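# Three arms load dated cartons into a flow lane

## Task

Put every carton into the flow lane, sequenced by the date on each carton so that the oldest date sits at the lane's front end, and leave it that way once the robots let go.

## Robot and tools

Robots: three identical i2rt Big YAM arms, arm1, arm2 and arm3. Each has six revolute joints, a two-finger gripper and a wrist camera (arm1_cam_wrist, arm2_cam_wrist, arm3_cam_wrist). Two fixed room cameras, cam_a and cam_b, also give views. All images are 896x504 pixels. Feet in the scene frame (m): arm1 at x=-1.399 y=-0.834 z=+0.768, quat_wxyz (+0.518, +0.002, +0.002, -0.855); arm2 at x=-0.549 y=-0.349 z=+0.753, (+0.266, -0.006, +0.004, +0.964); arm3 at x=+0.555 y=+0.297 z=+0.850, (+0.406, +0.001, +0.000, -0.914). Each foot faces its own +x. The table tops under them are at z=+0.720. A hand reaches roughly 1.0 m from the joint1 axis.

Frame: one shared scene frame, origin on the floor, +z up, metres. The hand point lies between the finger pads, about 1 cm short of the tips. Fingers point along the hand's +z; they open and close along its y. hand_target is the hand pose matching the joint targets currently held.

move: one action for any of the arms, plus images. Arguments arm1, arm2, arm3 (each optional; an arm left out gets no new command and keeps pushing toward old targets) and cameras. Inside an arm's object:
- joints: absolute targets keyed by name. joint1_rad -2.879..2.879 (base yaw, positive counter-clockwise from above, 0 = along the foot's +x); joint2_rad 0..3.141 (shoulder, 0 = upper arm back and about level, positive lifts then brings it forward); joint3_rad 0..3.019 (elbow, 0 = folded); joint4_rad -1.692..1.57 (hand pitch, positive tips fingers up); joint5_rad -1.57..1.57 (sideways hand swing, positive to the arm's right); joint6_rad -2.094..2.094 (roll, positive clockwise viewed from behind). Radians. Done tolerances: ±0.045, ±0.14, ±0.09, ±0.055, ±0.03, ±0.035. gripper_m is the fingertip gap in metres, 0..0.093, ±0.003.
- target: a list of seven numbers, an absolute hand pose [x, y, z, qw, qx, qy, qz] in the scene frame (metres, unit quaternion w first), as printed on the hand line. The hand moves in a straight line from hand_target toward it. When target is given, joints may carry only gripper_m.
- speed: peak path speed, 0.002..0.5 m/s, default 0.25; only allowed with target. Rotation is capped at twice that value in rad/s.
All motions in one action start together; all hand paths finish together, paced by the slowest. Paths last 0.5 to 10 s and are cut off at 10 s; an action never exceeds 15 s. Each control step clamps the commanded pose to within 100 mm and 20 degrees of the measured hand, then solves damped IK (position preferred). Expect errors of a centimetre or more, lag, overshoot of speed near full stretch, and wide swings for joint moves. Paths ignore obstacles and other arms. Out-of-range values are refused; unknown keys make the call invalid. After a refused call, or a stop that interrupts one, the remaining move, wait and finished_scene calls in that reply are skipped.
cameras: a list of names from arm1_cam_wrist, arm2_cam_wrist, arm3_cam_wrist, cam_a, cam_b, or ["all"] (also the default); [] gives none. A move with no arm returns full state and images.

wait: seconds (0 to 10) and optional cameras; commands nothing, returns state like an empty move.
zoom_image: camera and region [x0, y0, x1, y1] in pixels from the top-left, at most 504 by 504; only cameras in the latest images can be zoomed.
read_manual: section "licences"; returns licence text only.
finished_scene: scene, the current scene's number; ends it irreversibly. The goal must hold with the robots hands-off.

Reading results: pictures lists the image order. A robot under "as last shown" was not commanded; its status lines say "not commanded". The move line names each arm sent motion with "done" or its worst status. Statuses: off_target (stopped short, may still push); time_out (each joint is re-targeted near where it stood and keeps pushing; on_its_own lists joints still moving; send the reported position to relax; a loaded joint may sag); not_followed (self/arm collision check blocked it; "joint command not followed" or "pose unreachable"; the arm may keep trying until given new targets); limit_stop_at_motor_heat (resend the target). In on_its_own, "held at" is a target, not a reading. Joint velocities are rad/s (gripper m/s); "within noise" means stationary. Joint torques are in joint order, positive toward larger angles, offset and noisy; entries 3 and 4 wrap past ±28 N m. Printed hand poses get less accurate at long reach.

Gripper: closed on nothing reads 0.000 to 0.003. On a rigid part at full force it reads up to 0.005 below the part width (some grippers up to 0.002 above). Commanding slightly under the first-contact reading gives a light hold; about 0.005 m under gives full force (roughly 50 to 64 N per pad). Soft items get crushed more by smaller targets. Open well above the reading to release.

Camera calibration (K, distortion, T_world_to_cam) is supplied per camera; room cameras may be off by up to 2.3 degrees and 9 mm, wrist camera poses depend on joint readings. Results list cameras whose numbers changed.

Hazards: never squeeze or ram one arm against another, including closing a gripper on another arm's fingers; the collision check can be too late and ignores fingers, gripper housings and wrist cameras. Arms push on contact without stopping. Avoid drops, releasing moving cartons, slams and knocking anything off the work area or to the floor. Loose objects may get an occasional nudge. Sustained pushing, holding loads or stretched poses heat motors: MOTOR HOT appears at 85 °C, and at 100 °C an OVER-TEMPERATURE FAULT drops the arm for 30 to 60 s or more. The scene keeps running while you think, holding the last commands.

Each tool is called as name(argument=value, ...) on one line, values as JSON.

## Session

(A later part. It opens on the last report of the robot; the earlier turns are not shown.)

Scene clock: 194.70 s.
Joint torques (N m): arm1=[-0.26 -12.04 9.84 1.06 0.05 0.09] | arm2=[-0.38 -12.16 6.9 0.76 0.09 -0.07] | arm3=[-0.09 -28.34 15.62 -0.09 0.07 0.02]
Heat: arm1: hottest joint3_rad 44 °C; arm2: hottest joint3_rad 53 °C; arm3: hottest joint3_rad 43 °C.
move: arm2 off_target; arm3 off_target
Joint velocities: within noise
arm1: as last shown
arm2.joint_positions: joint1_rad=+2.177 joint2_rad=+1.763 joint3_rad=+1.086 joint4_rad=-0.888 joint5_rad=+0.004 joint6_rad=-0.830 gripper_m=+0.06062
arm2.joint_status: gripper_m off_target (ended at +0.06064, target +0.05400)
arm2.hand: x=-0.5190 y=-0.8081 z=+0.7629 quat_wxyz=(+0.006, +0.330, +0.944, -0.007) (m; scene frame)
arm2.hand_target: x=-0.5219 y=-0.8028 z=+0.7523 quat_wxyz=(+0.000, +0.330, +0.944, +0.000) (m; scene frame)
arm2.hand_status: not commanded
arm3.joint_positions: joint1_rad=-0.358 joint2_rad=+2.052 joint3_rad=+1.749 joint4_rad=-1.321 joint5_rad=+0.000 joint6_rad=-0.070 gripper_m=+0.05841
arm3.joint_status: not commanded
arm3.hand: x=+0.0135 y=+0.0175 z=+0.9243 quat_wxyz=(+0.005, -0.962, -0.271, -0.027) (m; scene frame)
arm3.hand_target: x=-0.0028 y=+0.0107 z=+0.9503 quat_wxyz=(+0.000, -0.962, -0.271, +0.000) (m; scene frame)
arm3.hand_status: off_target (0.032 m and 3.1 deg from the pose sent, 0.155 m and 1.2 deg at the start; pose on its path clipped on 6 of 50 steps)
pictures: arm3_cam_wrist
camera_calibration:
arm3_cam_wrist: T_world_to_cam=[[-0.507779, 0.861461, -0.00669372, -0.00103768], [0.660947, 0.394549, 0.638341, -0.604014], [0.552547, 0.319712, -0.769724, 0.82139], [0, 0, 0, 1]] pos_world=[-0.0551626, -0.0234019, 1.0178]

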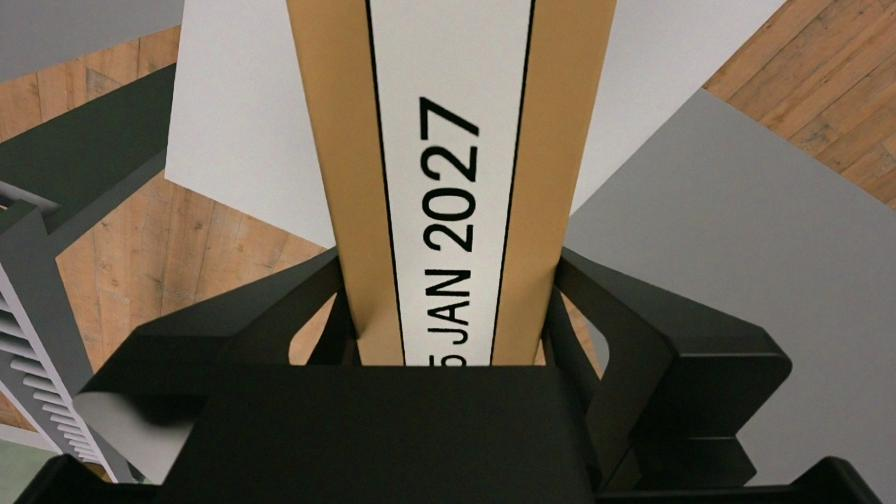

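move(arm2={"target": [-0.522, -0.803, 0.93, 0, 0.3297, 0.9441, 0], "speed": 0.25}, arm3={"target": [0.315, 0.171, 0.975, 0, 0.9625, 0.2714, 0], "speed": 0.4}, cameras=[])

move(arm2={"joints": {"joint1_rad": -2.046, "joint2_rad": 1.3, "joint3_rad": 1.11, "joint4_rad": -1.384, "joint5_rad": 0, "joint6_rad": 0}}, arm3={"joints": {"joint1_rad": 1.19, "joint2_rad": 1.35, "joint3_rad": 1.0, "joint4_rad": -1.22, "joint5_rad": 0, "joint6_rad": -1.11}}, cameras=[])

move(arm2={"target": [0.02, 0.003, 0.92, 0, -0.2714, 0.9625, 0], "speed": 0.25}, arm3={"target": [0.86, -0.333, 0.86, 0, -0.0218, 0.9997, 0], "speed": 0.25}, cameras=["arm3_cam_wrist", "arm2_cam_wrist"])

Scene clock: 201.80 s.
Joint torques (N m): arm1=[-0.32 -11.99 9.85 1.07 0.05 0.09] | arm2=[-0.09 -12.4 15.19 -0.34 -0.03 -0.04] | arm3=[1.08 -9.82 11.95 0.03 0.06 0.16]
Heat: arm1: hottest joint3_rad 44 °C; arm2: hottest joint3_rad 53 °C; arm3: hottest joint3_rad 43 °C.
move: arm2 off_target; arm3 off_target
Joint velocities: within noise
arm1: as last shown
arm2.joint_positions: joint1_rad=+2.177 joint2_rad=+1.568 joint3_rad=+1.246 joint4_rad=-1.328 joint5_rad=+0.007 joint6_rad=-0.830 gripper_m=+0.06062
arm2.joint_status: not commanded
arm2.hand: x=-0.5227 y=-0.7780 z=+0.9018 quat_wxyz=(-0.012, +0.330, +0.943, +0.031) (m; scene frame)
arm2.hand_target: x=-0.5220 y=-0.8010 z=+0.9302 quat_wxyz=(+0.000, +0.330, +0.944, +0.000) (m; scene frame)
arm2.hand_status: off_target (0.038 m and 3.8 deg from the pose sent, 0.167 m and 1.1 deg at the start)
arm3.joint_positions: joint1_rad=-0.358 joint2_rad=+1.116 joint3_rad=+0.740 joint4_rad=-1.219 joint5_rad=+0.000 joint6_rad=-0.070 gripper_m=+0.05841
arm3.joint_status: not commanded
arm3.hand: x=+0.3182 y=+0.1755 z=+0.9640 quat_wxyz=(+0.002, -0.963, -0.271, -0.013) (m; scene frame)
arm3.hand_target: x=+0.3151 y=+0.1711 z=+0.9749 quat_wxyz=(+0.000, -0.962, -0.271, +0.000) (m; scene frame)
arm3.hand_status: off_target (0.012 m and 1.5 deg from the pose sent, 0.342 m and 3.1 deg at the start)
pictures: none
No camera images: "cameras" was empty.

Scene clock: 204.63 s.
Joint torques (N m): arm1=[-0.26 -12.04 9.85 1.06 0.05 0.1] | arm2=[-0.5 -10.17 9.18 -0.12 -0.09 0.07] | arm3=[0.85 -13.74 13.91 0.09 0 -0.03]
Heat: arm1: hottest joint3_rad 44 °C; arm2: hottest joint3_rad 53 °C; arm3: hottest joint3_rad 44 °C.
move: arm2 done; arm3 done
Joint velocities: within noise
arm1: as last shown
arm2.joint_positions: joint1_rad=-2.041 joint2_rad=+1.318 joint3_rad=+1.118 joint4_rad=-1.374 joint5_rad=+0.002 joint6_rad=-0.010 gripper_m=+0.06067
arm2.joint_status: all done
arm2.hand: x=-0.2400 y=-0.1526 z=+0.9458 quat_wxyz=(-0.001, +0.282, -0.960, +0.008) (m; scene frame)
arm2.hand_target: x=-0.2442 y=-0.1570 z=+0.9495 quat_wxyz=(-0.002, +0.275, -0.962, +0.007) (m; scene frame)
arm2.hand_status: not commanded
arm3.joint_positions: joint1_rad=+1.184 joint2_rad=+1.356 joint3_rad=+0.956 joint4_rad=-1.214 joint5_rad=-0.001 joint6_rad=-1.103 gripper_m=+0.05844
arm3.joint_status: all done
arm3.hand: x=+0.7055 y=-0.0169 z=+0.9710 quat_wxyz=(+0.008, -0.010, -1.000, -0.020) (m; scene frame)
arm3.hand_target: x=+0.7140 y=-0.0297 z=+0.9885 quat_wxyz=(-0.001, -0.003, -1.000, +0.000) (m; scene frame)
arm3.hand_status: not commanded
pictures: none
No camera images: "cameras" was empty.

Scene clock: 207.40 s.
Joint torques (N m): arm1=[-0.38 -11.99 9.84 1.07 0.05 0.09] | arm2=[-0.85 -20.6 16.2 -0.43 -0.11 0.06] | arm3=[0.5 -30.86 15.92 -0.18 0.02 -0.04]
Heat: arm1: hottest joint3_rad 44 °C; arm2: hottest joint3_rad 53 °C; arm3: hottest joint3_rad 44 °C.
move: arm2 off_target; arm3 off_target
Joint velocities: within noise
arm1.joint_positions: joint1_rad=-0.188 joint2_rad=+1.235 joint3_rad=+1.252 joint4_rad=-1.087 joint5_rad=+0.001 joint6_rad=-0.005 gripper_m=+0.09297
arm1.joint_status: not commanded
arm1.hand: x=-1.6858 y=-1.1969 z=+1.0662 quat_wxyz=(-0.105, -0.871, -0.425, +0.221) (m; scene frame)
arm1.hand_target: x=-1.6895 y=-1.1928 z=+1.0750 quat_wxyz=(-0.110, -0.872, -0.416, +0.232) (m; scene frame)
arm1.hand_status: not commanded
arm2.joint_positions: joint1_rad=-2.045 joint2_rad=+2.141 joint3_rad=+2.066 joint4_rad=-1.562 joint5_rad=-0.013 joint6_rad=-0.010 gripper_m=+0.06067
arm2.joint_status: not commanded
arm2.hand: x=-0.0008 y=-0.0034 z=+0.8928 quat_wxyz=(+0.031, +0.279, -0.960, +0.010) (m; scene frame)
arm2.hand_target: x=+0.0180 y=+0.0016 z=+0.9203 quat_wxyz=(-0.001, +0.271, -0.962, +0.000) (m; scene frame)
arm2.hand_status: off_target (0.035 m and 3.8 deg from the pose sent, 0.304 m and 1.5 deg at the start)
arm3.joint_positions: joint1_rad=+1.184 joint2_rad=+2.327 joint3_rad=+1.991 joint4_rad=-1.285 joint5_rad=+0.000 joint6_rad=-1.153 gripper_m=+0.05844
arm3.joint_status: not commanded
arm3.hand: x=+0.8489 y=-0.3146 z=+0.8384 quat_wxyz=(+0.010, +0.016, -1.000, -0.023) (m; scene frame)
arm3.hand_target: x=+0.8594 y=-0.3317 z=+0.8605 quat_wxyz=(+0.000, +0.022, -1.000, +0.001) (m; scene frame)
arm3.hand_status: off_target (0.031 m and 3.0 deg from the pose sent, 0.369 m and 4.3 deg at the start)
pictures: arm2_cam_wrist, arm3_cam_wrist
camera_calibration:
arm2_cam_wrist: T_world_to_cam=[[0.540776, -0.841048, 0.0141056, -0.0169531], [-0.66647, -0.418174, 0.61721, -0.544989], [-0.513205, -0.343174, -0.786672, 0.823582], [0, 0, 0, 1]] pos_world=[0.0686159, 0.040473, 0.9845]
arm3_cam_wrist: T_world_to_cam=[[0.0149141, -0.998701, -0.0487181, -0.285039], [-0.79083, -0.0415968, 0.61062, 0.148185], [-0.611854, 0.0294209, -0.790424, 1.31436], [0, 0, 0, 1]] pos_world=[0.925633, -0.317174, 0.934526]

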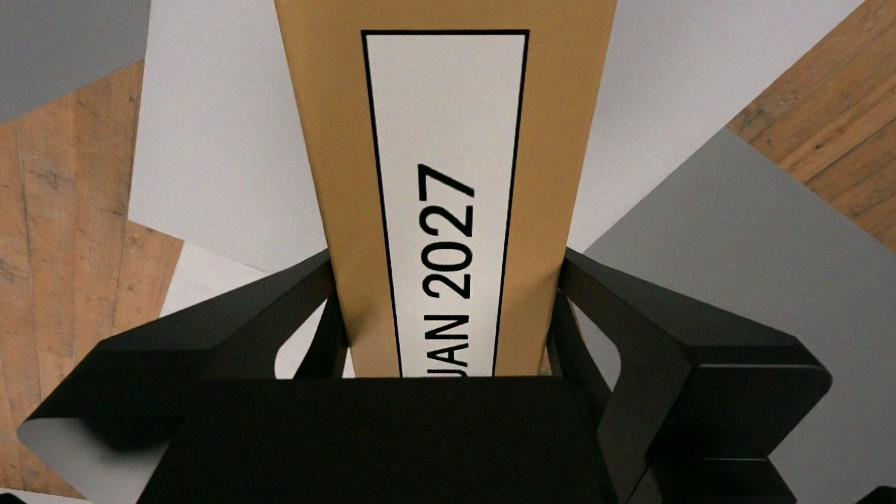

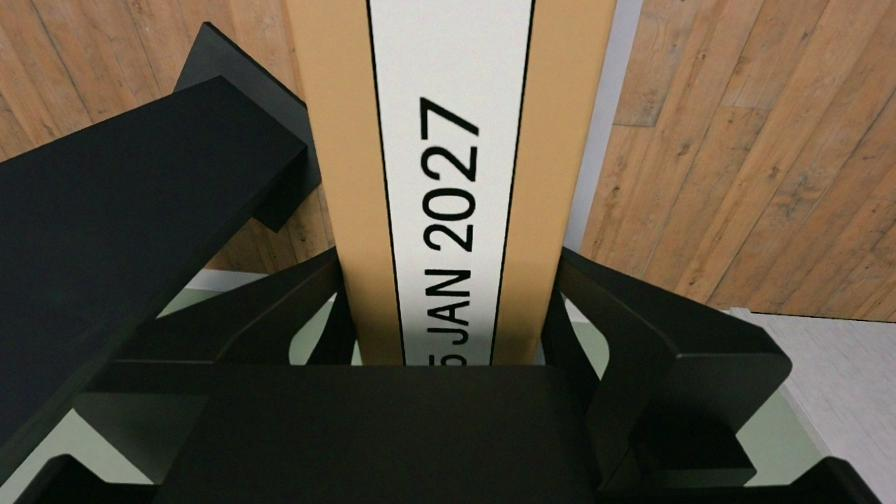

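move(arm2={"target": [0.02, 0.003, 0.81, 0, -0.2714, 0.9625, 0], "speed": 0.14}, arm3={"target": [0.86, -0.334, 0.795, 0, -0.0218, 0.9997, 0], "speed": 0.1}, cameras=["arm3_cam_wrist"])

Scene clock: 210.67 s.
Joint torques (N m): arm1=[-0.26 -11.99 9.85 1.07 0.05 0.09] | arm2=[-0.73 -22.83 9.39 0.58 -0.11 0.08] | arm3=[0.26 -32.09 12.03 0.51 0.01 -0.05]
Heat: arm1: hottest joint3_rad 44 °C; arm2: hottest joint3_rad 54 °C; arm3: hottest joint3_rad 44 °C.
move: arm2 done; arm3 off_target
Joint velocities: within noise
arm1: as last shown
arm2.joint_positions: joint1_rad=-2.045 joint2_rad=+2.210 joint3_rad=+1.948 joint4_rad=-1.328 joint5_rad=-0.013 joint6_rad=-0.010 gripper_m=+0.06067
arm2.joint_status: not commanded
arm2.hand: x=+0.0157 y=+0.0053 z=+0.8033 quat_wxyz=(+0.008, +0.279, -0.960, +0.003) (m; scene frame)
arm2.hand_target: x=+0.0200 y=+0.0028 z=+0.8100 quat_wxyz=(+0.000, +0.271, -0.962, +0.000) (m; scene frame)
arm2.hand_status: done (0.008 m and 1.4 deg from the pose sent, 0.086 m and 3.8 deg at the start)
arm3.joint_positions: joint1_rad=+1.184 joint2_rad=+2.408 joint3_rad=+1.991 joint4_rad=-1.191 joint5_rad=+0.000 joint6_rad=-1.154 gripper_m=+0.05844
arm3.joint_status: not commanded
arm3.hand: x=+0.8532 y=-0.3231 z=+0.7838 quat_wxyz=(+0.007, +0.016, -1.000, -0.017) (m; scene frame)
arm3.hand_target: x=+0.8599 y=-0.3337 z=+0.7953 quat_wxyz=(+0.000, +0.022, -1.000, +0.000) (m; scene frame)
arm3.hand_status: off_target (0.017 m and 2.2 deg from the pose sent, 0.049 m and 3.0 deg at the start)
pictures: arm3_cam_wrist
camera_calibration:
arm3_cam_wrist: T_world_to_cam=[[0.0163192, -0.99921, -0.0362454, -0.307471], [-0.794452, -0.0349687, 0.606319, 0.193145], [-0.607107, 0.0189005, -0.794395, 1.26974], [0, 0, 0, 1]] pos_world=[0.929333, -0.324473, 0.880426]

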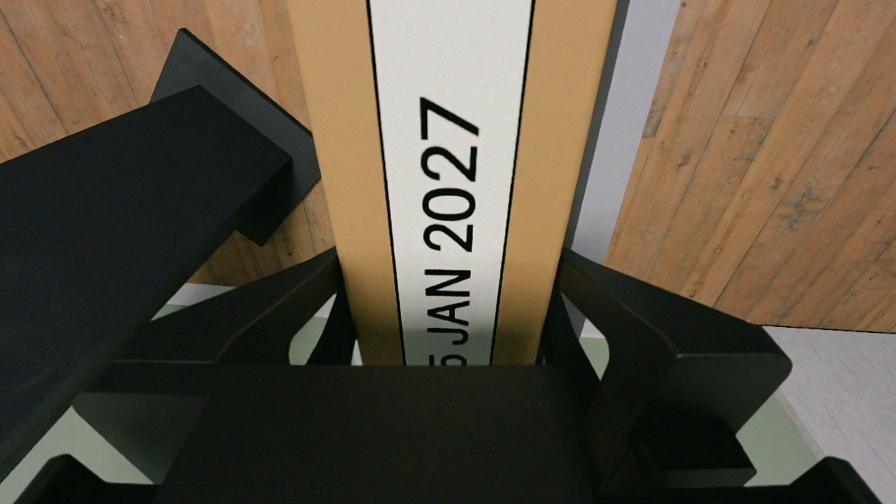

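move(arm2={"target": [0.02, 0.003, 0.775, 0, -0.2714, 0.9625, 0], "speed": 0.06}, arm3={"target": [0.862, -0.346, 0.8, 0, -0.0218, 0.9997, 0], "speed": 0.06}, cameras=["arm3_cam_wrist"])

Scene clock: 214.73 s.
Joint torques (N m): arm1=[-0.38 -11.99 9.84 1.07 0.05 0.09] | arm2=[-0.67 -20.84 8.4 0.69 -0.1 0.09] | arm3=[-0.03 -31.33 15.53 -0.17 0 -0.05]
Heat: arm1: hottest joint3_rad 44 °C; arm2: hottest joint3_rad 54 °C; arm3: hottest joint3_rad 44 °C.
move: arm2 off_target; arm3 off_target
Joint velocities: within noise
arm1: as last shown
arm2.joint_positions: joint1_rad=-2.045 joint2_rad=+2.215 joint3_rad=+1.919 joint4_rad=-1.256 joint5_rad=-0.013 joint6_rad=-0.010 gripper_m=+0.06067
arm2.joint_status: not commanded
arm2.hand: x=+0.0216 y=+0.0088 z=+0.7892 quat_wxyz=(-0.010, +0.280, -0.960, -0.002) (m; scene frame)
arm2.hand_target: x=+0.0199 y=+0.0029 z=+0.7753 quat_wxyz=(+0.000, +0.271, -0.962, +0.000) (m; scene frame)
arm2.hand_status: off_target (0.015 m and 1.5 deg from the pose sent, 0.029 m and 1.4 deg at the start)
arm3.joint_positions: joint1_rad=+1.184 joint2_rad=+2.424 joint3_rad=+2.017 joint4_rad=-1.210 joint5_rad=+0.001 joint6_rad=-1.159 gripper_m=+0.05844
arm3.joint_status: not commanded
arm3.hand: x=+0.8543 y=-0.3256 z=+0.7822 quat_wxyz=(+0.009, +0.018, -1.000, -0.021) (m; scene frame)
arm3.hand_target: x=+0.8614 y=-0.3448 z=+0.8006 quat_wxyz=(+0.000, +0.022, -1.000, +0.001) (m; scene frame)
arm3.hand_status: off_target (0.028 m and 2.6 deg from the pose sent, 0.030 m and 2.2 deg at the start)
pictures: arm3_cam_wrist
camera_calibration:
arm3_cam_wrist: T_world_to_cam=[[0.0208186, -0.998824, -0.0437949, -0.3078], [-0.791943, -0.0432118, 0.609064, 0.187948], [-0.61024, 0.0220032, -0.791911, 1.27095], [0, 0, 0, 1]] pos_world=[0.930837, -0.327281, 0.878526]

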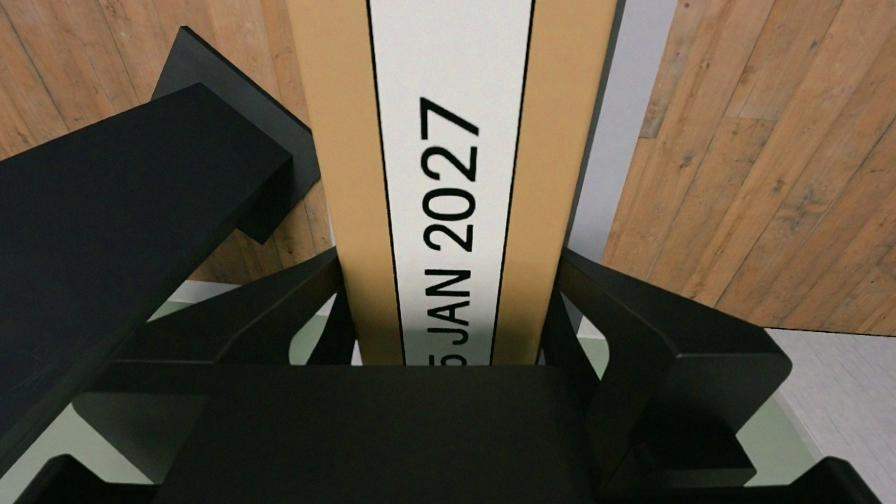

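move(arm2={"target": [0.02, 0.004, 0.764, 0, -0.2714, 0.9625, 0], "speed": 0.06}, arm3={"target": [0.863, -0.355, 0.807, 0, -0.0218, 0.9997, 0], "speed": 0.08}, cameras=["arm3_cam_wrist"])

Scene clock: 219.97 s.
Joint torques (N m): arm1=[-0.32 -12.04 9.84 1.07 0.05 0.09] | arm2=[-0.56 -19.96 8.1 0.98 -0.09 0.1] | arm3=[-0.56 -31.97 15.71 -0.17 0.01 -0.04]
Heat: arm1: hottest joint3_rad 44 °C; arm2: hottest joint3_rad 53 °C; arm3: hottest joint3_rad 45 °C.
move: arm2 off_target; arm3 off_target
Joint velocities: within noise
arm1: as last shown
arm2.joint_positions: joint1_rad=-2.045 joint2_rad=+2.215 joint3_rad=+1.912 joint4_rad=-1.241 joint5_rad=-0.013 joint6_rad=-0.009 gripper_m=+0.06067
arm2.joint_status: not commanded
arm2.hand: x=+0.0227 y=+0.0095 z=+0.7869 quat_wxyz=(-0.014, +0.279, -0.960, -0.003) (m; scene frame)
arm2.hand_target: x=+0.0196 y=+0.0037 z=+0.7645 quat_wxyz=(+0.000, +0.271, -0.962, +0.000) (m; scene frame)
arm2.hand_status: off_target (0.024 m and 1.9 deg from the pose sent, 0.026 m and 1.5 deg at the start)
arm3.joint_positions: joint1_rad=+1.184 joint2_rad=+2.445 joint3_rad=+2.074 joint4_rad=-1.247 joint5_rad=+0.001 joint6_rad=-1.163 gripper_m=+0.05844
arm3.joint_status: not commanded
arm3.hand: x=+0.8581 y=-0.3335 z=+0.7879 quat_wxyz=(+0.009, +0.021, -1.000, -0.022) (m; scene frame)
arm3.hand_target: x=+0.8623 y=-0.3537 z=+0.8074 quat_wxyz=(+0.000, +0.022, -1.000, +0.000) (m; scene frame)
arm3.hand_status: off_target (0.029 m and 2.7 deg from the pose sent, 0.039 m and 2.6 deg at the start)
pictures: arm3_cam_wrist
camera_calibration:
arm3_cam_wrist: T_world_to_cam=[[0.0249059, -0.998647, -0.0456576, -0.317543], [-0.791349, -0.0476024, 0.609508, 0.184812], [-0.610857, 0.0209508, -0.791464, 1.27785], [0, 0, 0, 1]] pos_world=[0.93474, -0.335088, 0.884226]

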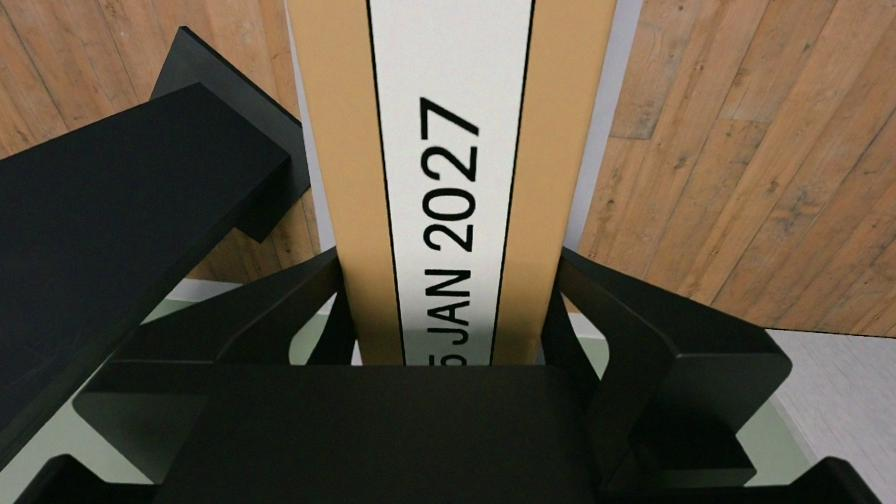

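move(arm2={"target": [0.02, 0.006, 0.785, 0, -0.2714, 0.9625, 0], "speed": 0.1, "joints": {"gripper_m": 0.093}}, arm3={"target": [0.863, -0.344, 0.781, 0, -0.0218, 0.9997, 0], "speed": 0.06}, cameras=["arm3_cam_wrist", "arm2_cam_wrist"])

Scene clock: 225.43 s.
Joint torques (N m): arm1=[-0.32 -11.99 9.85 1.07 0.05 0.1] | arm2=[-0.44 -21.25 10.36 -0.09 -0.09 0.09] | arm3=[0.44 -32.21 11.02 0.53 0 0.02]
Heat: arm1: hottest joint3_rad 44 °C; arm2: hottest joint3_rad 52 °C; arm3: hottest joint3_rad 45 °C.
move: arm2 done; arm3 done
Joint velocities: within noise
arm1: as last shown
arm2.joint_positions: joint1_rad=-2.045 joint2_rad=+2.215 joint3_rad=+1.912 joint4_rad=-1.263 joint5_rad=-0.013 joint6_rad=-0.007 gripper_m=+0.09294
arm2.joint_status: all done
arm2.hand: x=+0.0182 y=+0.0067 z=+0.7868 quat_wxyz=(-0.003, +0.278, -0.961, +0.000) (m; scene frame)
arm2.hand_target: x=+0.0200 y=+0.0059 z=+0.7851 quat_wxyz=(+0.000, +0.271, -0.962, +0.000) (m; scene frame)
arm2.hand_status: done (0.003 m and 0.9 deg from the pose sent, 0.005 m and 1.9 deg at the start)
arm3.joint_positions: joint1_rad=+1.184 joint2_rad=+2.453 joint3_rad=+2.059 joint4_rad=-1.198 joint5_rad=+0.001 joint6_rad=-1.162 gripper_m=+0.05844
arm3.joint_status: not commanded
arm3.hand: x=+0.8602 y=-0.3378 z=+0.7772 quat_wxyz=(+0.004, +0.020, -1.000, -0.009) (m; scene frame)
arm3.hand_target: x=+0.8630 y=-0.3439 z=+0.7812 quat_wxyz=(+0.000, +0.022, -1.000, +0.000) (m; scene frame)
arm3.hand_status: done (0.008 m and 1.2 deg from the pose sent, 0.013 m and 2.7 deg at the start)
pictures: arm2_cam_wrist, arm3_cam_wrist
camera_calibration:
arm2_cam_wrist: T_world_to_cam=[[0.538183, -0.842707, 0.014321, -0.0173543], [-0.702606, -0.439195, 0.559867, -0.416686], [-0.465514, -0.311373, -0.828458, 0.785346], [0, 0, 0, 1]] pos_world=[0.0821634, 0.0469045, 0.884163]
arm3_cam_wrist: T_world_to_cam=[[0.0241001, -0.999482, -0.0213246, -0.34091], [-0.798387, -0.0320801, 0.60129, 0.21046], [-0.601662, 0.00253413, -0.798747, 1.26216], [0, 0, 0, 1]] pos_world=[0.935636, -0.337181, 0.874325]

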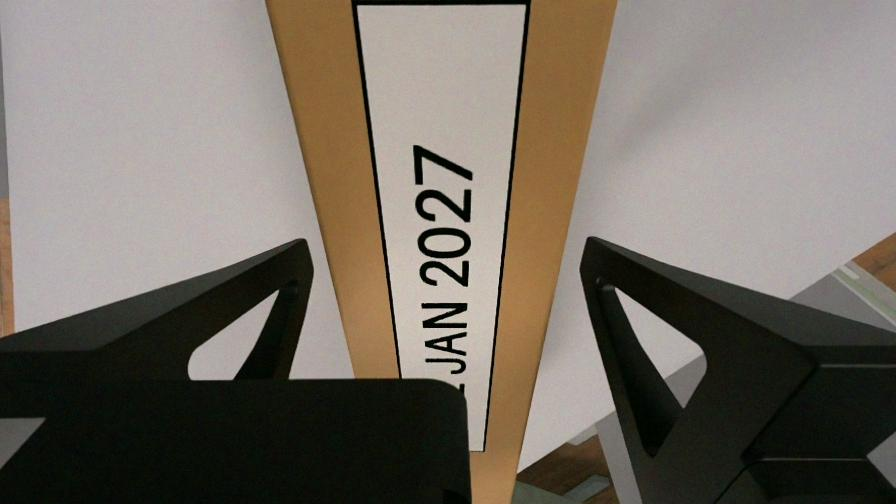

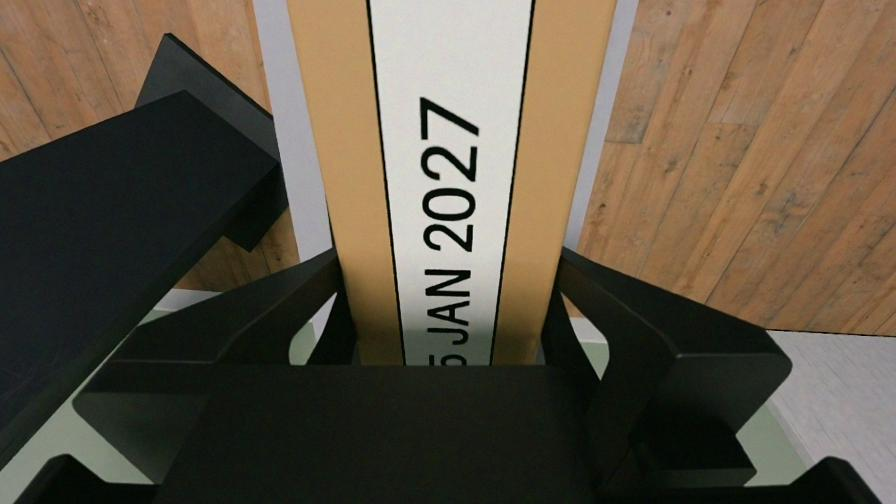

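move(arm2={"target": [0.02, 0.006, 0.92, 0, -0.2714, 0.9625, 0], "speed": 0.3}, arm3={"target": [0.862, -0.34, 0.765, 0, -0.0218, 0.9997, 0], "speed": 0.06}, cameras=["arm3_cam_wrist"])

move(arm2={"target": [-0.242, -0.161, 0.96, 0, -0.2714, 0.9625, 0], "speed": 0.4}, arm3={"target": [0.86, -0.337, 0.773, 0, -0.0218, 0.9997, 0], "speed": 0.1, "joints": {"gripper_m": 0.08}}, cameras=["arm3_cam_wrist", "cam_b"])

zoom_image(camera="cam_b", region=[310, 170, 550, 320])

Scene clock: 231.23 s.
Joint torques (N m): arm1=[-0.38 -12.04 9.85 1.07 0.05 0.1] | arm2=[-0.62 -18.9 14.23 -0.18 -0.09 0.06] | arm3=[0.15 -31.62 9.72 1.14 -0.04 0.01]
Heat: arm1: hottest joint3_rad 44 °C; arm2: hottest joint3_rad 52 °C; arm3: hottest joint3_rad 45 °C.
move: arm2 off_target; arm3 done
Joint velocities: within noise
arm1: as last shown
arm2.joint_positions: joint1_rad=-2.045 joint2_rad=+2.135 joint3_rad=+2.110 joint4_rad=-1.571 joint5_rad=-0.013 joint6_rad=-0.007 gripper_m=+0.09294
arm2.joint_status: not commanded
arm2.hand: x=+0.0067 y=+0.0018 z=+0.9131 quat_wxyz=(+0.011, +0.278, -0.961, +0.004) (m; scene frame)
arm2.hand_target: x=+0.0194 y=+0.0054 z=+0.9200 quat_wxyz=(-0.001, +0.271, -0.962, +0.000) (m; scene frame)
arm2.hand_status: off_target (0.016 m and 1.6 deg from the pose sent, 0.133 m and 0.9 deg at the start)
arm3.joint_positions: joint1_rad=+1.185 joint2_rad=+2.453 joint3_rad=+2.045 joint4_rad=-1.175 joint5_rad=+0.002 joint6_rad=-1.159 gripper_m=+0.05844
arm3.joint_status: not commanded
arm3.hand: x=+0.8608 y=-0.3375 z=+0.7720 quat_wxyz=(+0.002, +0.019, -1.000, -0.005) (m; scene frame)
arm3.hand_target: x=+0.8618 y=-0.3399 z=+0.7651 quat_wxyz=(+0.000, +0.022, -1.000, +0.000) (m; scene frame)
arm3.hand_status: done (0.008 m and 0.7 deg from the pose sent, 0.012 m and 1.2 deg at the start)
pictures: arm3_cam_wrist
camera_calibration:
arm3_cam_wrist: T_world_to_cam=[[0.0230012, -0.999646, -0.0133504, -0.345979], [-0.80017, -0.0264137, 0.599191, 0.219075], [-0.599331, -0.00309954, -0.800495, 1.25586], [0, 0, 0, 1]] pos_world=[0.935935, -0.336177, 0.869427]

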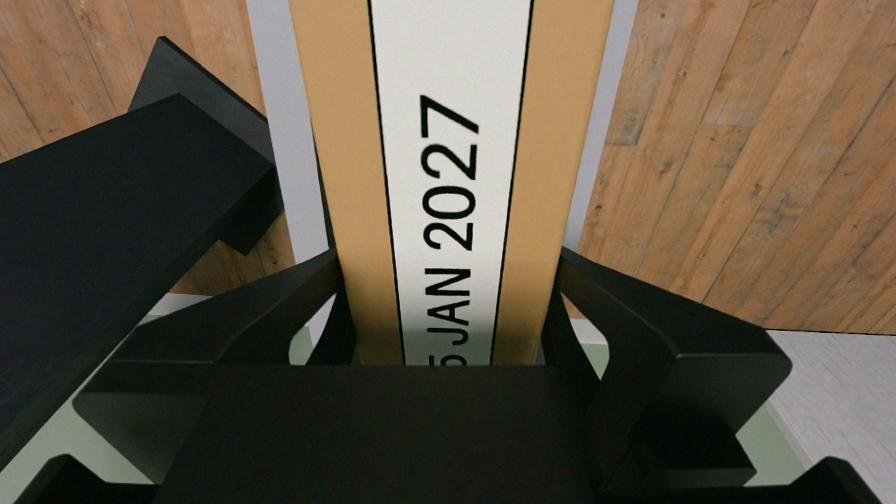

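Scene clock: 233.00 s.
Joint torques (N m): arm1=[-0.32 -11.99 9.84 1.05 0.05 0.09] | arm2=[-0.91 -7.88 8.44 0.49 -0.09 -0.09] | arm3=[0.03 -32.85 9.51 0.59 -0.04 -0.01]
Heat: arm1: hottest joint3_rad 44 °C; arm2: hottest joint3_rad 52 °C; arm3: hottest joint3_rad 45 °C.
move: arm2 done; arm3 done
Joint velocities: within noise
arm1: as last shown
arm2.joint_positions: joint1_rad=-2.055 joint2_rad=+1.290 joint3_rad=+1.152 joint4_rad=-1.415 joint5_rad=-0.013 joint6_rad=-0.007 gripper_m=+0.09294
arm2.joint_status: not commanded
arm2.hand: x=-0.2403 y=-0.1553 z=+0.9685 quat_wxyz=(-0.009, +0.273, -0.962, -0.002) (m; scene frame)
arm2.hand_target: x=-0.2421 y=-0.1610 z=+0.9601 quat_wxyz=(+0.000, +0.271, -0.962, +0.000) (m; scene frame)
arm2.hand_status: done (0.010 m and 1.1 deg from the pose sent, 0.301 m and 1.6 deg at the start)
arm3.joint_positions: joint1_rad=+1.185 joint2_rad=+2.448 joint3_rad=+2.028 joint4_rad=-1.163 joint5_rad=+0.002 joint6_rad=-1.159 gripper_m=+0.07994
arm3.joint_status: all done
arm3.hand: x=+0.8596 y=-0.3352 z=+0.7694 quat_wxyz=(+0.002, +0.019, -1.000, -0.005) (m; scene frame)
arm3.hand_target: x=+0.8599 y=-0.3372 z=+0.7731 quat_wxyz=(+0.000, +0.022, -1.000, +0.000) (m; scene frame)
arm3.hand_status: done (0.004 m and 0.7 deg from the pose sent, 0.001 m and 0.7 deg at the start)
pictures: arm3_cam_wrist, cam_b
camera_calibration:
arm3_cam_wrist: T_world_to_cam=[[0.0229932, -0.999653, -0.0128534, -0.344014], [-0.800089, -0.0261089, 0.599313, 0.219736], [-0.59944, -0.00349624, -0.800412, 1.25303], [0, 0, 0, 1]] pos_world=[0.934835, -0.333777, 0.866827]

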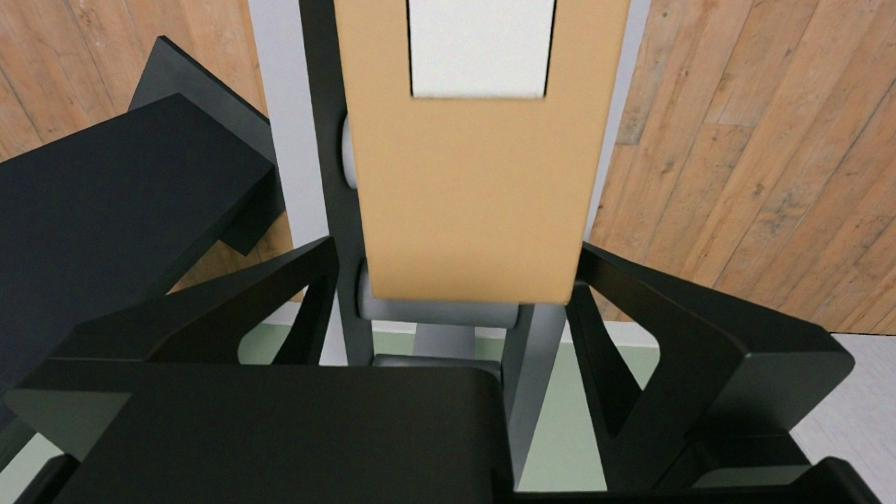

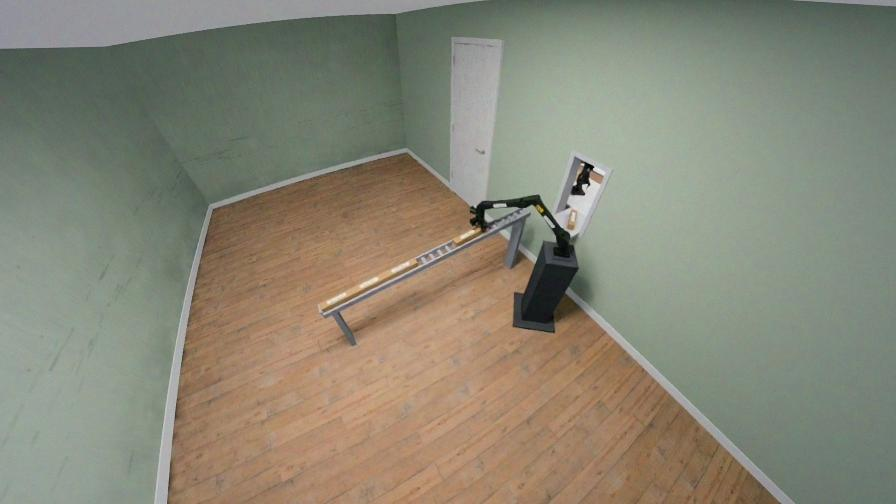

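Scaled by 2.100 from the camera's 896x504 image, which has a finer 1280x720 frame.

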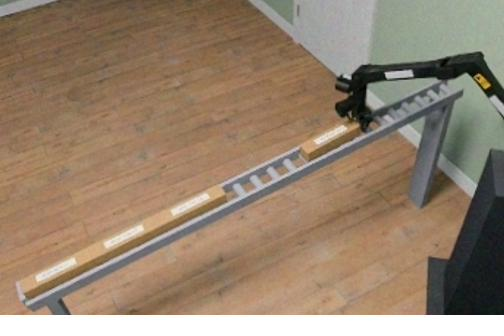

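move(arm2={"joints": {"joint1_rad": 1.19, "joint2_rad": 1.129, "joint3_rad": 1.316, "joint4_rad": -1.234, "joint5_rad": 0, "joint6_rad": 0.24, "gripper_m": 0.093}}, arm3={"target": [0.855, -0.333, 0.91, 0, 0.01, 0.99995, 0], "speed": 0.25}, cameras=["arm2_cam_wrist"])

Scene clock: 238.73 s.
Joint torques (N m): arm1=[-0.26 -11.93 9.84 1.07 0.05 0.09] | arm2=[0.56 -6.89 13.59 1.31 0.02 0.08] | arm3=[-0.21 -28.86 13.93 -0.08 -0.03 0.14]
Heat: arm1: hottest joint3_rad 44 °C; arm2: hottest joint3_rad 52 °C; arm3: hottest joint3_rad 45 °C.
move: arm2 done; arm3 done
Joint velocities: within noise
arm1: as last shown
arm2.joint_positions: joint1_rad=+1.183 joint2_rad=+1.133 joint3_rad=+1.280 joint4_rad=-1.234 joint5_rad=-0.001 joint6_rad=+0.229 gripper_m=+0.09299
arm2.joint_status: all done
arm2.hand: x=-0.8841 y=-0.5938 z=+1.0930 quat_wxyz=(+0.108, +0.951, +0.198, -0.213) (m; scene frame)
arm2.hand_target: x=-0.8861 y=-0.5987 z=+1.1128 quat_wxyz=(+0.118, +0.946, +0.195, -0.230) (m; scene frame)
arm2.hand_status: not commanded
arm3.joint_positions: joint1_rad=+1.185 joint2_rad=+2.265 joint3_rad=+2.079 joint4_rad=-1.387 joint5_rad=+0.002 joint6_rad=-1.114 gripper_m=+0.07994
arm3.joint_status: not commanded
arm3.hand: x=+0.8545 y=-0.3252 z=+0.9121 quat_wxyz=(+0.000, -0.003, -1.000, -0.001) (m; scene frame)
arm3.hand_target: x=+0.8547 y=-0.3328 z=+0.9099 quat_wxyz=(+0.000, -0.010, -1.000, +0.000) (m; scene frame)
arm3.hand_status: done (0.008 m and 0.8 deg from the pose sent, 0.141 m and 3.4 deg at the start)
pictures: arm2_cam_wrist
camera_calibration:
arm2_cam_wrist: T_world_to_cam=[[-0.421466, 0.900519, -0.106919, 0.276992], [0.891731, 0.432987, 0.131672, 0.909652], [0.164868, -0.039848, -0.98551, 1.3222], [0, 0, 0, 1]] pos_world=[-0.91241, -0.590617, 1.21288]

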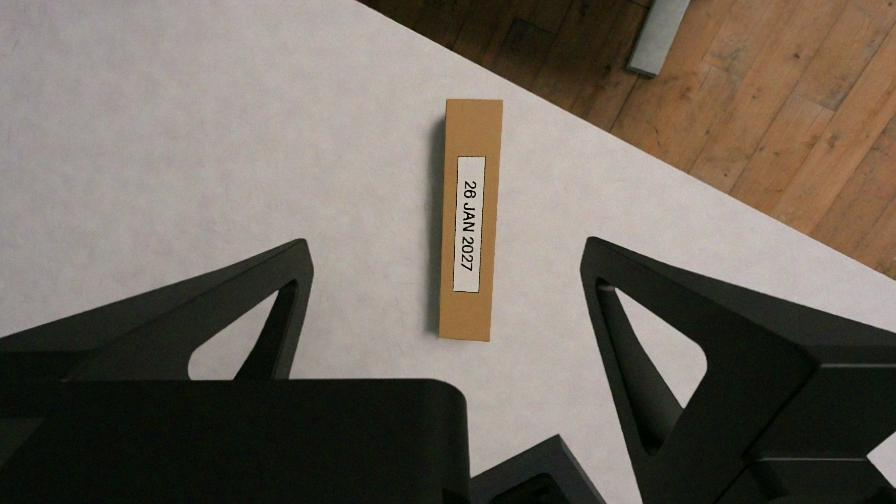

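move(arm2={"target": [-0.87, -0.606, 0.85, 0, 0.9791, 0.2036, 0], "speed": 0.35}, arm3={"joints": {"joint1_rad": -0.37, "joint2_rad": 1.13, "joint3_rad": 0.71, "joint4_rad": -1.15, "joint5_rad": 0, "joint6_rad": -0.07, "gripper_m": 0.093}}, cameras=["arm2_cam_wrist"])

move(arm2={"target": [-0.869, -0.608, 0.752, 0, 0.9791, 0.2036, 0], "speed": 0.13}, arm3={"target": [-0.002, 0.004, 0.86, 0, 0.9625, 0.2714, 0], "speed": 0.35}, cameras=["arm2_cam_wrist", "arm3_cam_wrist", "cam_b"])

zoom_image(camera="cam_b", region=[310, 170, 550, 320])

Scene clock: 249.20 s.
Joint torques (N m): arm1=[-0.32 -11.99 9.84 1.07 0.05 0.1] | arm2=[0.73 -10.29 8.72 0.77 -0.03 0.1] | arm3=[-0.62 -9.11 9.98 0.16 -0.05 0.14]
Heat: arm1: hottest joint3_rad 44 °C; arm2: hottest joint3_rad 54 °C; arm3: hottest joint3_rad 45 °C.
move: arm2 done; arm3 done
Joint velocities: arm1=[-0.005 -0.005 0.007 0.002 0.022 0.154 0] | arm2=[within noise] | arm3=[within noise]
arm1.joint_positions: joint1_rad=-0.188 joint2_rad=+1.235 joint3_rad=+1.252 joint4_rad=-1.087 joint5_rad=+0.001 joint6_rad=-0.005 gripper_m=+0.09297
arm1.joint_status: not commanded
arm1.hand: x=-1.6858 y=-1.1969 z=+1.0662 quat_wxyz=(-0.105, -0.871, -0.425, +0.221) (m; scene frame)
arm1.hand_target: x=-1.6895 y=-1.1928 z=+1.0750 quat_wxyz=(-0.110, -0.872, -0.416, +0.232) (m; scene frame)
arm1.hand_status: not commanded
arm2.joint_positions: joint1_rad=+1.214 joint2_rad=+1.508 joint3_rad=+1.060 joint4_rad=-1.121 joint5_rad=+0.016 joint6_rad=+0.264 gripper_m=+0.09299
arm2.joint_status: not commanded
arm2.hand: x=-0.8722 y=-0.6020 z=+0.8544 quat_wxyz=(+0.000, +0.979, +0.204, -0.001) (m; scene frame)
arm2.hand_target: x=-0.8700 y=-0.6060 z=+0.8501 quat_wxyz=(+0.000, +0.979, +0.204, +0.000) (m; scene frame)
arm2.hand_status: done (0.006 m and 0.1 deg from the pose sent, 0.244 m and 27.7 deg at the start)
arm3.joint_positions: joint1_rad=-0.359 joint2_rad=+1.137 joint3_rad=+0.712 joint4_rad=-1.144 joint5_rad=+0.003 joint6_rad=-0.078 gripper_m=+0.09292
arm3.joint_status: all done
arm3.hand: x=+0.3118 y=+0.1731 z=+0.9489 quat_wxyz=(+0.001, -0.962, -0.274, +0.000) (m; scene frame)
arm3.hand_target: x=+0.3123 y=+0.1761 z=+0.9501 quat_wxyz=(+0.000, -0.964, -0.265, +0.000) (m; scene frame)
arm3.hand_status: not commanded
pictures: arm2_cam_wrist
camera_calibration:
arm2_cam_wrist: T_world_to_cam=[[-0.40373, 0.914782, 0.013249, 0.185272], [0.758284, 0.326489, 0.564279, 0.383786], [0.511866, 0.237863, -0.825478, 1.41782], [0, 0, 0, 1]] pos_world=[-0.941955, -0.632032, 0.951366]

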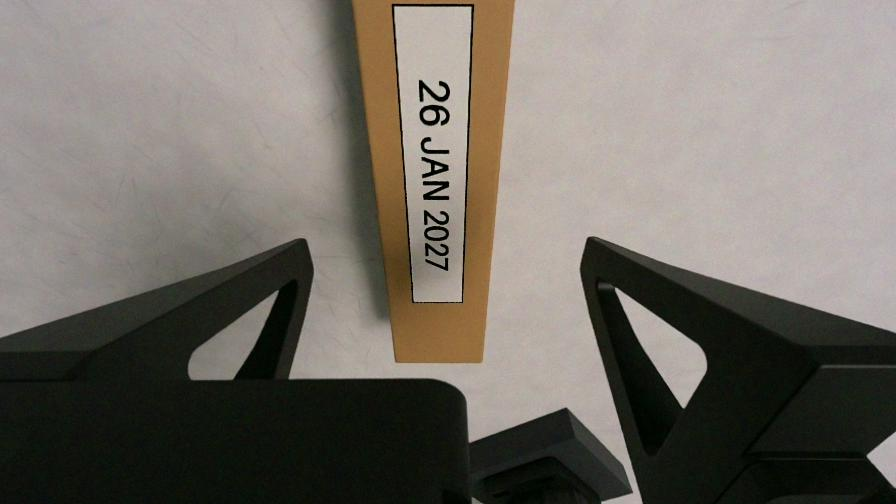

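Scene clock: 251.30 s.
Joint torques (N m): arm1=[-0.26 -11.99 9.85 1.07 0.05 0.1] | arm2=[0.85 -10.34 6.61 0.8 -0.02 0.1] | arm3=[0.91 -24.47 13.61 0.05 -0.04 0.15]
Heat: arm1: hottest joint3_rad 44 °C; arm2: hottest joint3_rad 53 °C; arm3: hottest joint3_rad 45 °C.
move: arm2 off_target; arm3 off_target
Joint velocities: within noise
arm1: as last shown
arm2.joint_positions: joint1_rad=+1.215 joint2_rad=+1.656 joint3_rad=+0.954 joint4_rad=-0.849 joint5_rad=+0.016 joint6_rad=+0.265 gripper_m=+0.09299
arm2.joint_status: not commanded
arm2.hand: x=-0.8769 y=-0.6082 z=+0.7625 quat_wxyz=(+0.004, +0.979, +0.204, -0.009) (m; scene frame)
arm2.hand_target: x=-0.8689 y=-0.6078 z=+0.7523 quat_wxyz=(+0.000, +0.979, +0.204, +0.000) (m; scene frame)
arm2.hand_status: off_target (0.013 m and 1.1 deg from the pose sent, 0.103 m and 0.1 deg at the start)
arm3.joint_positions: joint1_rad=-0.359 joint2_rad=+2.099 joint3_rad=+1.663 joint4_rad=-1.131 joint5_rad=+0.003 joint6_rad=-0.071 gripper_m=+0.09292
arm3.joint_status: not commanded
arm3.hand: x=+0.0048 y=+0.0143 z=+0.8651 quat_wxyz=(+0.001, -0.963, -0.271, +0.001) (m; scene frame)
arm3.hand_target: x=-0.0015 y=+0.0043 z=+0.8600 quat_wxyz=(+0.000, -0.962, -0.271, +0.000) (m; scene frame)
arm3.hand_status: off_target (0.013 m and 0.2 deg from the pose sent, 0.367 m and 0.3 deg at the start)
pictures: arm2_cam_wrist, arm3_cam_wrist, cam_b
camera_calibration:
arm2_cam_wrist: T_world_to_cam=[[-0.402969, 0.915174, 0.00847809, 0.194753], [0.766493, 0.332411, 0.549537, 0.463305], [0.500104, 0.227945, -0.835426, 1.33717], [0, 0, 0, 1]] pos_world=[-0.945366, -0.637042, 0.860854]
arm3_cam_wrist: T_world_to_cam=[[-0.507934, 0.861396, -0.000594654, -0.00844125], [0.69256, 0.408788, 0.594351, -0.521558], [0.512215, 0.301479, -0.804206, 0.811909], [0, 0, 0, 1]] pos_world=[-0.0589489, -0.0242958, 0.962926]

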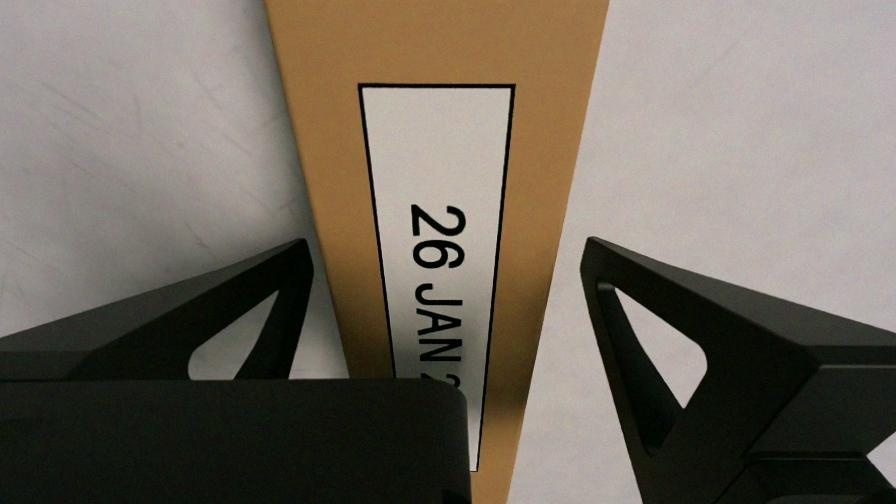

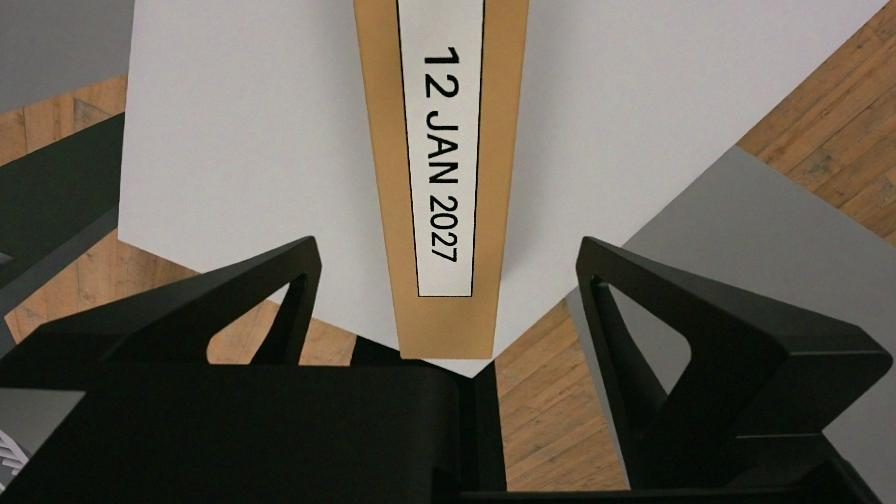

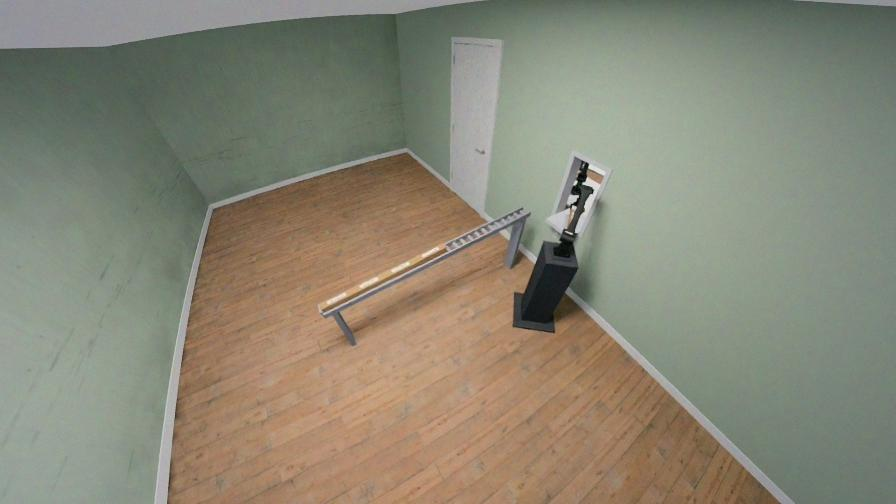

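Scaled by 2.100 from the camera's 896x504 image, which has a finer 1280x720 frame.

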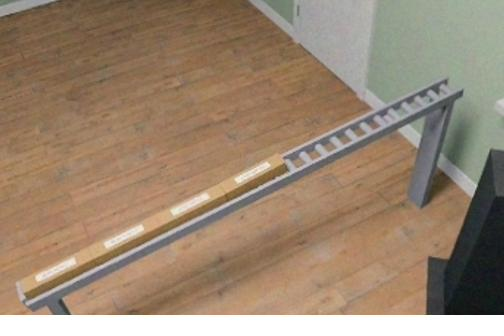

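move(arm2={"joints": {"gripper_m": 0.054}}, arm3={"target": [0.001, 0.005, 0.775, 0, 0.9625, 0.2714, 0], "speed": 0.11}, cameras=["arm3_cam_wrist"])

move(arm2={"target": [-0.867, -0.606, 0.93, 0, 0.9791, 0.2036, 0], "speed": 0.25}, arm3={"joints": {"gripper_m": 0.052}}, cameras=["arm3_cam_wrist", "arm2_cam_wrist"])

Scene clock: 257.87 s.
Joint torques (N m): arm1=[-0.32 -12.04 9.85 1.06 0.05 0.09] | arm2=[0.62 -10.34 6.61 0.77 0.06 0.07] | arm3=[0.91 -25.64 9.58 0.8 -0.03 0.15]
Heat: arm1: hottest joint3_rad 44 °C; arm2: hottest joint3_rad 52 °C; arm3: hottest joint3_rad 46 °C.
move: arm2 off_target; arm3 off_target
Joint velocities: within noise
arm1: as last shown
arm2.joint_positions: joint1_rad=+1.217 joint2_rad=+1.656 joint3_rad=+0.954 joint4_rad=-0.848 joint5_rad=+0.014 joint6_rad=+0.268 gripper_m=+0.06069
arm2.joint_status: gripper_m off_target (ended at +0.06072, target +0.05400)
arm2.hand: x=-0.8765 y=-0.6092 z=+0.7625 quat_wxyz=(+0.005, +0.979, +0.203, -0.009) (m; scene frame)
arm2.hand_target: x=-0.8690 y=-0.6078 z=+0.7523 quat_wxyz=(+0.000, +0.979, +0.204, +0.000) (m; scene frame)
arm2.hand_status: not commanded
arm3.joint_positions: joint1_rad=-0.359 joint2_rad=+2.208 joint3_rad=+1.637 joint4_rad=-0.984 joint5_rad=+0.003 joint6_rad=-0.071 gripper_m=+0.09292
arm3.joint_status: not commanded
arm3.hand: x=-0.0028 y=+0.0103 z=+0.7911 quat_wxyz=(-0.001, -0.963, -0.271, +0.007) (m; scene frame)
arm3.hand_target: x=+0.0013 y=+0.0054 z=+0.7753 quat_wxyz=(+0.000, -0.962, -0.271, +0.000) (m; scene frame)
arm3.hand_status: off_target (0.017 m and 0.8 deg from the pose sent, 0.091 m and 0.2 deg at the start)
pictures: arm3_cam_wrist
camera_calibration:
arm3_cam_wrist: T_world_to_cam=[[-0.507961, 0.86138, 0.0000892681, -0.0094329], [0.699133, 0.412223, 0.584197, -0.462598], [0.503178, 0.296812, -0.811612, 0.763491], [0, 0, 0, 1]] pos_world=[-0.0655466, -0.0277945, 0.889908]

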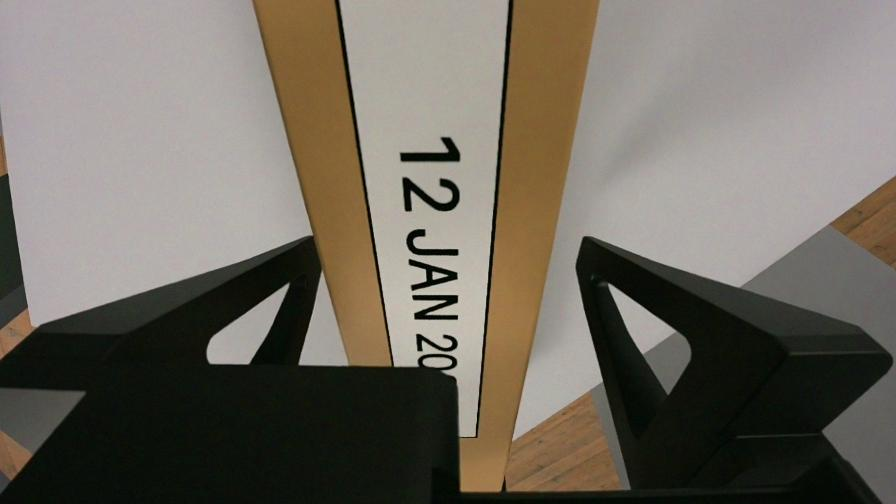

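Scene clock: 259.47 s.
Joint torques (N m): arm1=[-0.26 -12.1 9.84 1.07 0.05 0.1] | arm2=[0.73 -10.52 15.09 -0.34 0.01 0.1] | arm3=[0.79 -25.82 9.54 0.8 0.07 0.14]
Heat: arm1: hottest joint3_rad 44 °C; arm2: hottest joint3_rad 52 °C; arm3: hottest joint3_rad 46 °C.
move: arm2 off_target; arm3 off_target
Joint velocities: within noise
arm1: as last shown
arm2.joint_positions: joint1_rad=+1.221 joint2_rad=+1.431 joint3_rad=+1.114 joint4_rad=-1.315 joint5_rad=+0.014 joint6_rad=+0.271 gripper_m=+0.06069
arm2.joint_status: not commanded
arm2.hand: x=-0.8501 y=-0.5871 z=+0.9033 quat_wxyz=(-0.014, +0.978, +0.204, +0.028) (m; scene frame)
arm2.hand_target: x=-0.8655 y=-0.6049 z=+0.9301 quat_wxyz=(+0.001, +0.979, +0.204, +0.000) (m; scene frame)
arm2.hand_status: off_target (0.037 m and 3.5 deg from the pose sent, 0.168 m and 1.2 deg at the start)
arm3.joint_positions: joint1_rad=-0.357 joint2_rad=+2.208 joint3_rad=+1.637 joint4_rad=-0.984 joint5_rad=+0.000 joint6_rad=-0.071 gripper_m=+0.05834
arm3.joint_status: gripper_m off_target (ended at +0.05836, target +0.05200)
arm3.hand: x=-0.0020 y=+0.0087 z=+0.7911 quat_wxyz=(-0.002, -0.962, -0.272, +0.007) (m; scene frame)
arm3.hand_target: x=+0.0014 y=+0.0053 z=+0.7753 quat_wxyz=(+0.000, -0.962, -0.271, +0.000) (m; scene frame)
arm3.hand_status: not commanded
pictures: arm2_cam_wrist, arm3_cam_wrist
camera_calibration:
arm2_cam_wrist: T_world_to_cam=[[-0.405211, 0.913784, 0.0283231, 0.16451], [0.728672, 0.304104, 0.613643, 0.251675], [0.552124, 0.269293, -0.789076, 1.46323], [0, 0, 0, 1]] pos_world=[-0.924614, -0.620901, 0.995505]
arm3_cam_wrist: T_world_to_cam=[[-0.509654, 0.860375, -0.0028668, -0.00538345], [0.697528, 0.415136, 0.584051, -0.462397], [0.503693, 0.295665, -0.811712, 0.763642], [0, 0, 0, 1]] pos_world=[-0.0648494, -0.0291921, 0.889905]

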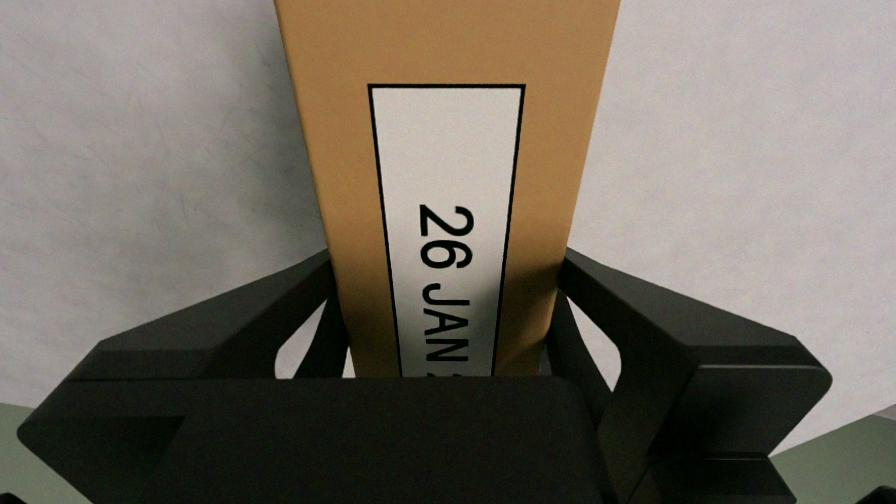

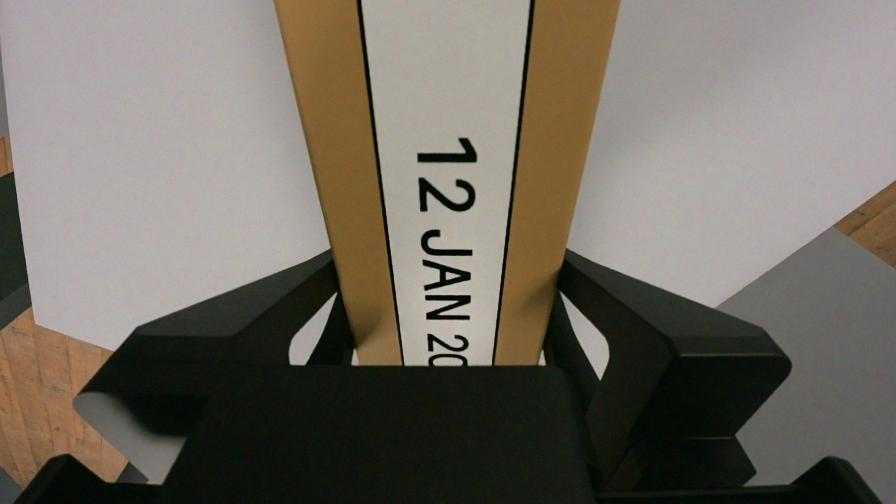

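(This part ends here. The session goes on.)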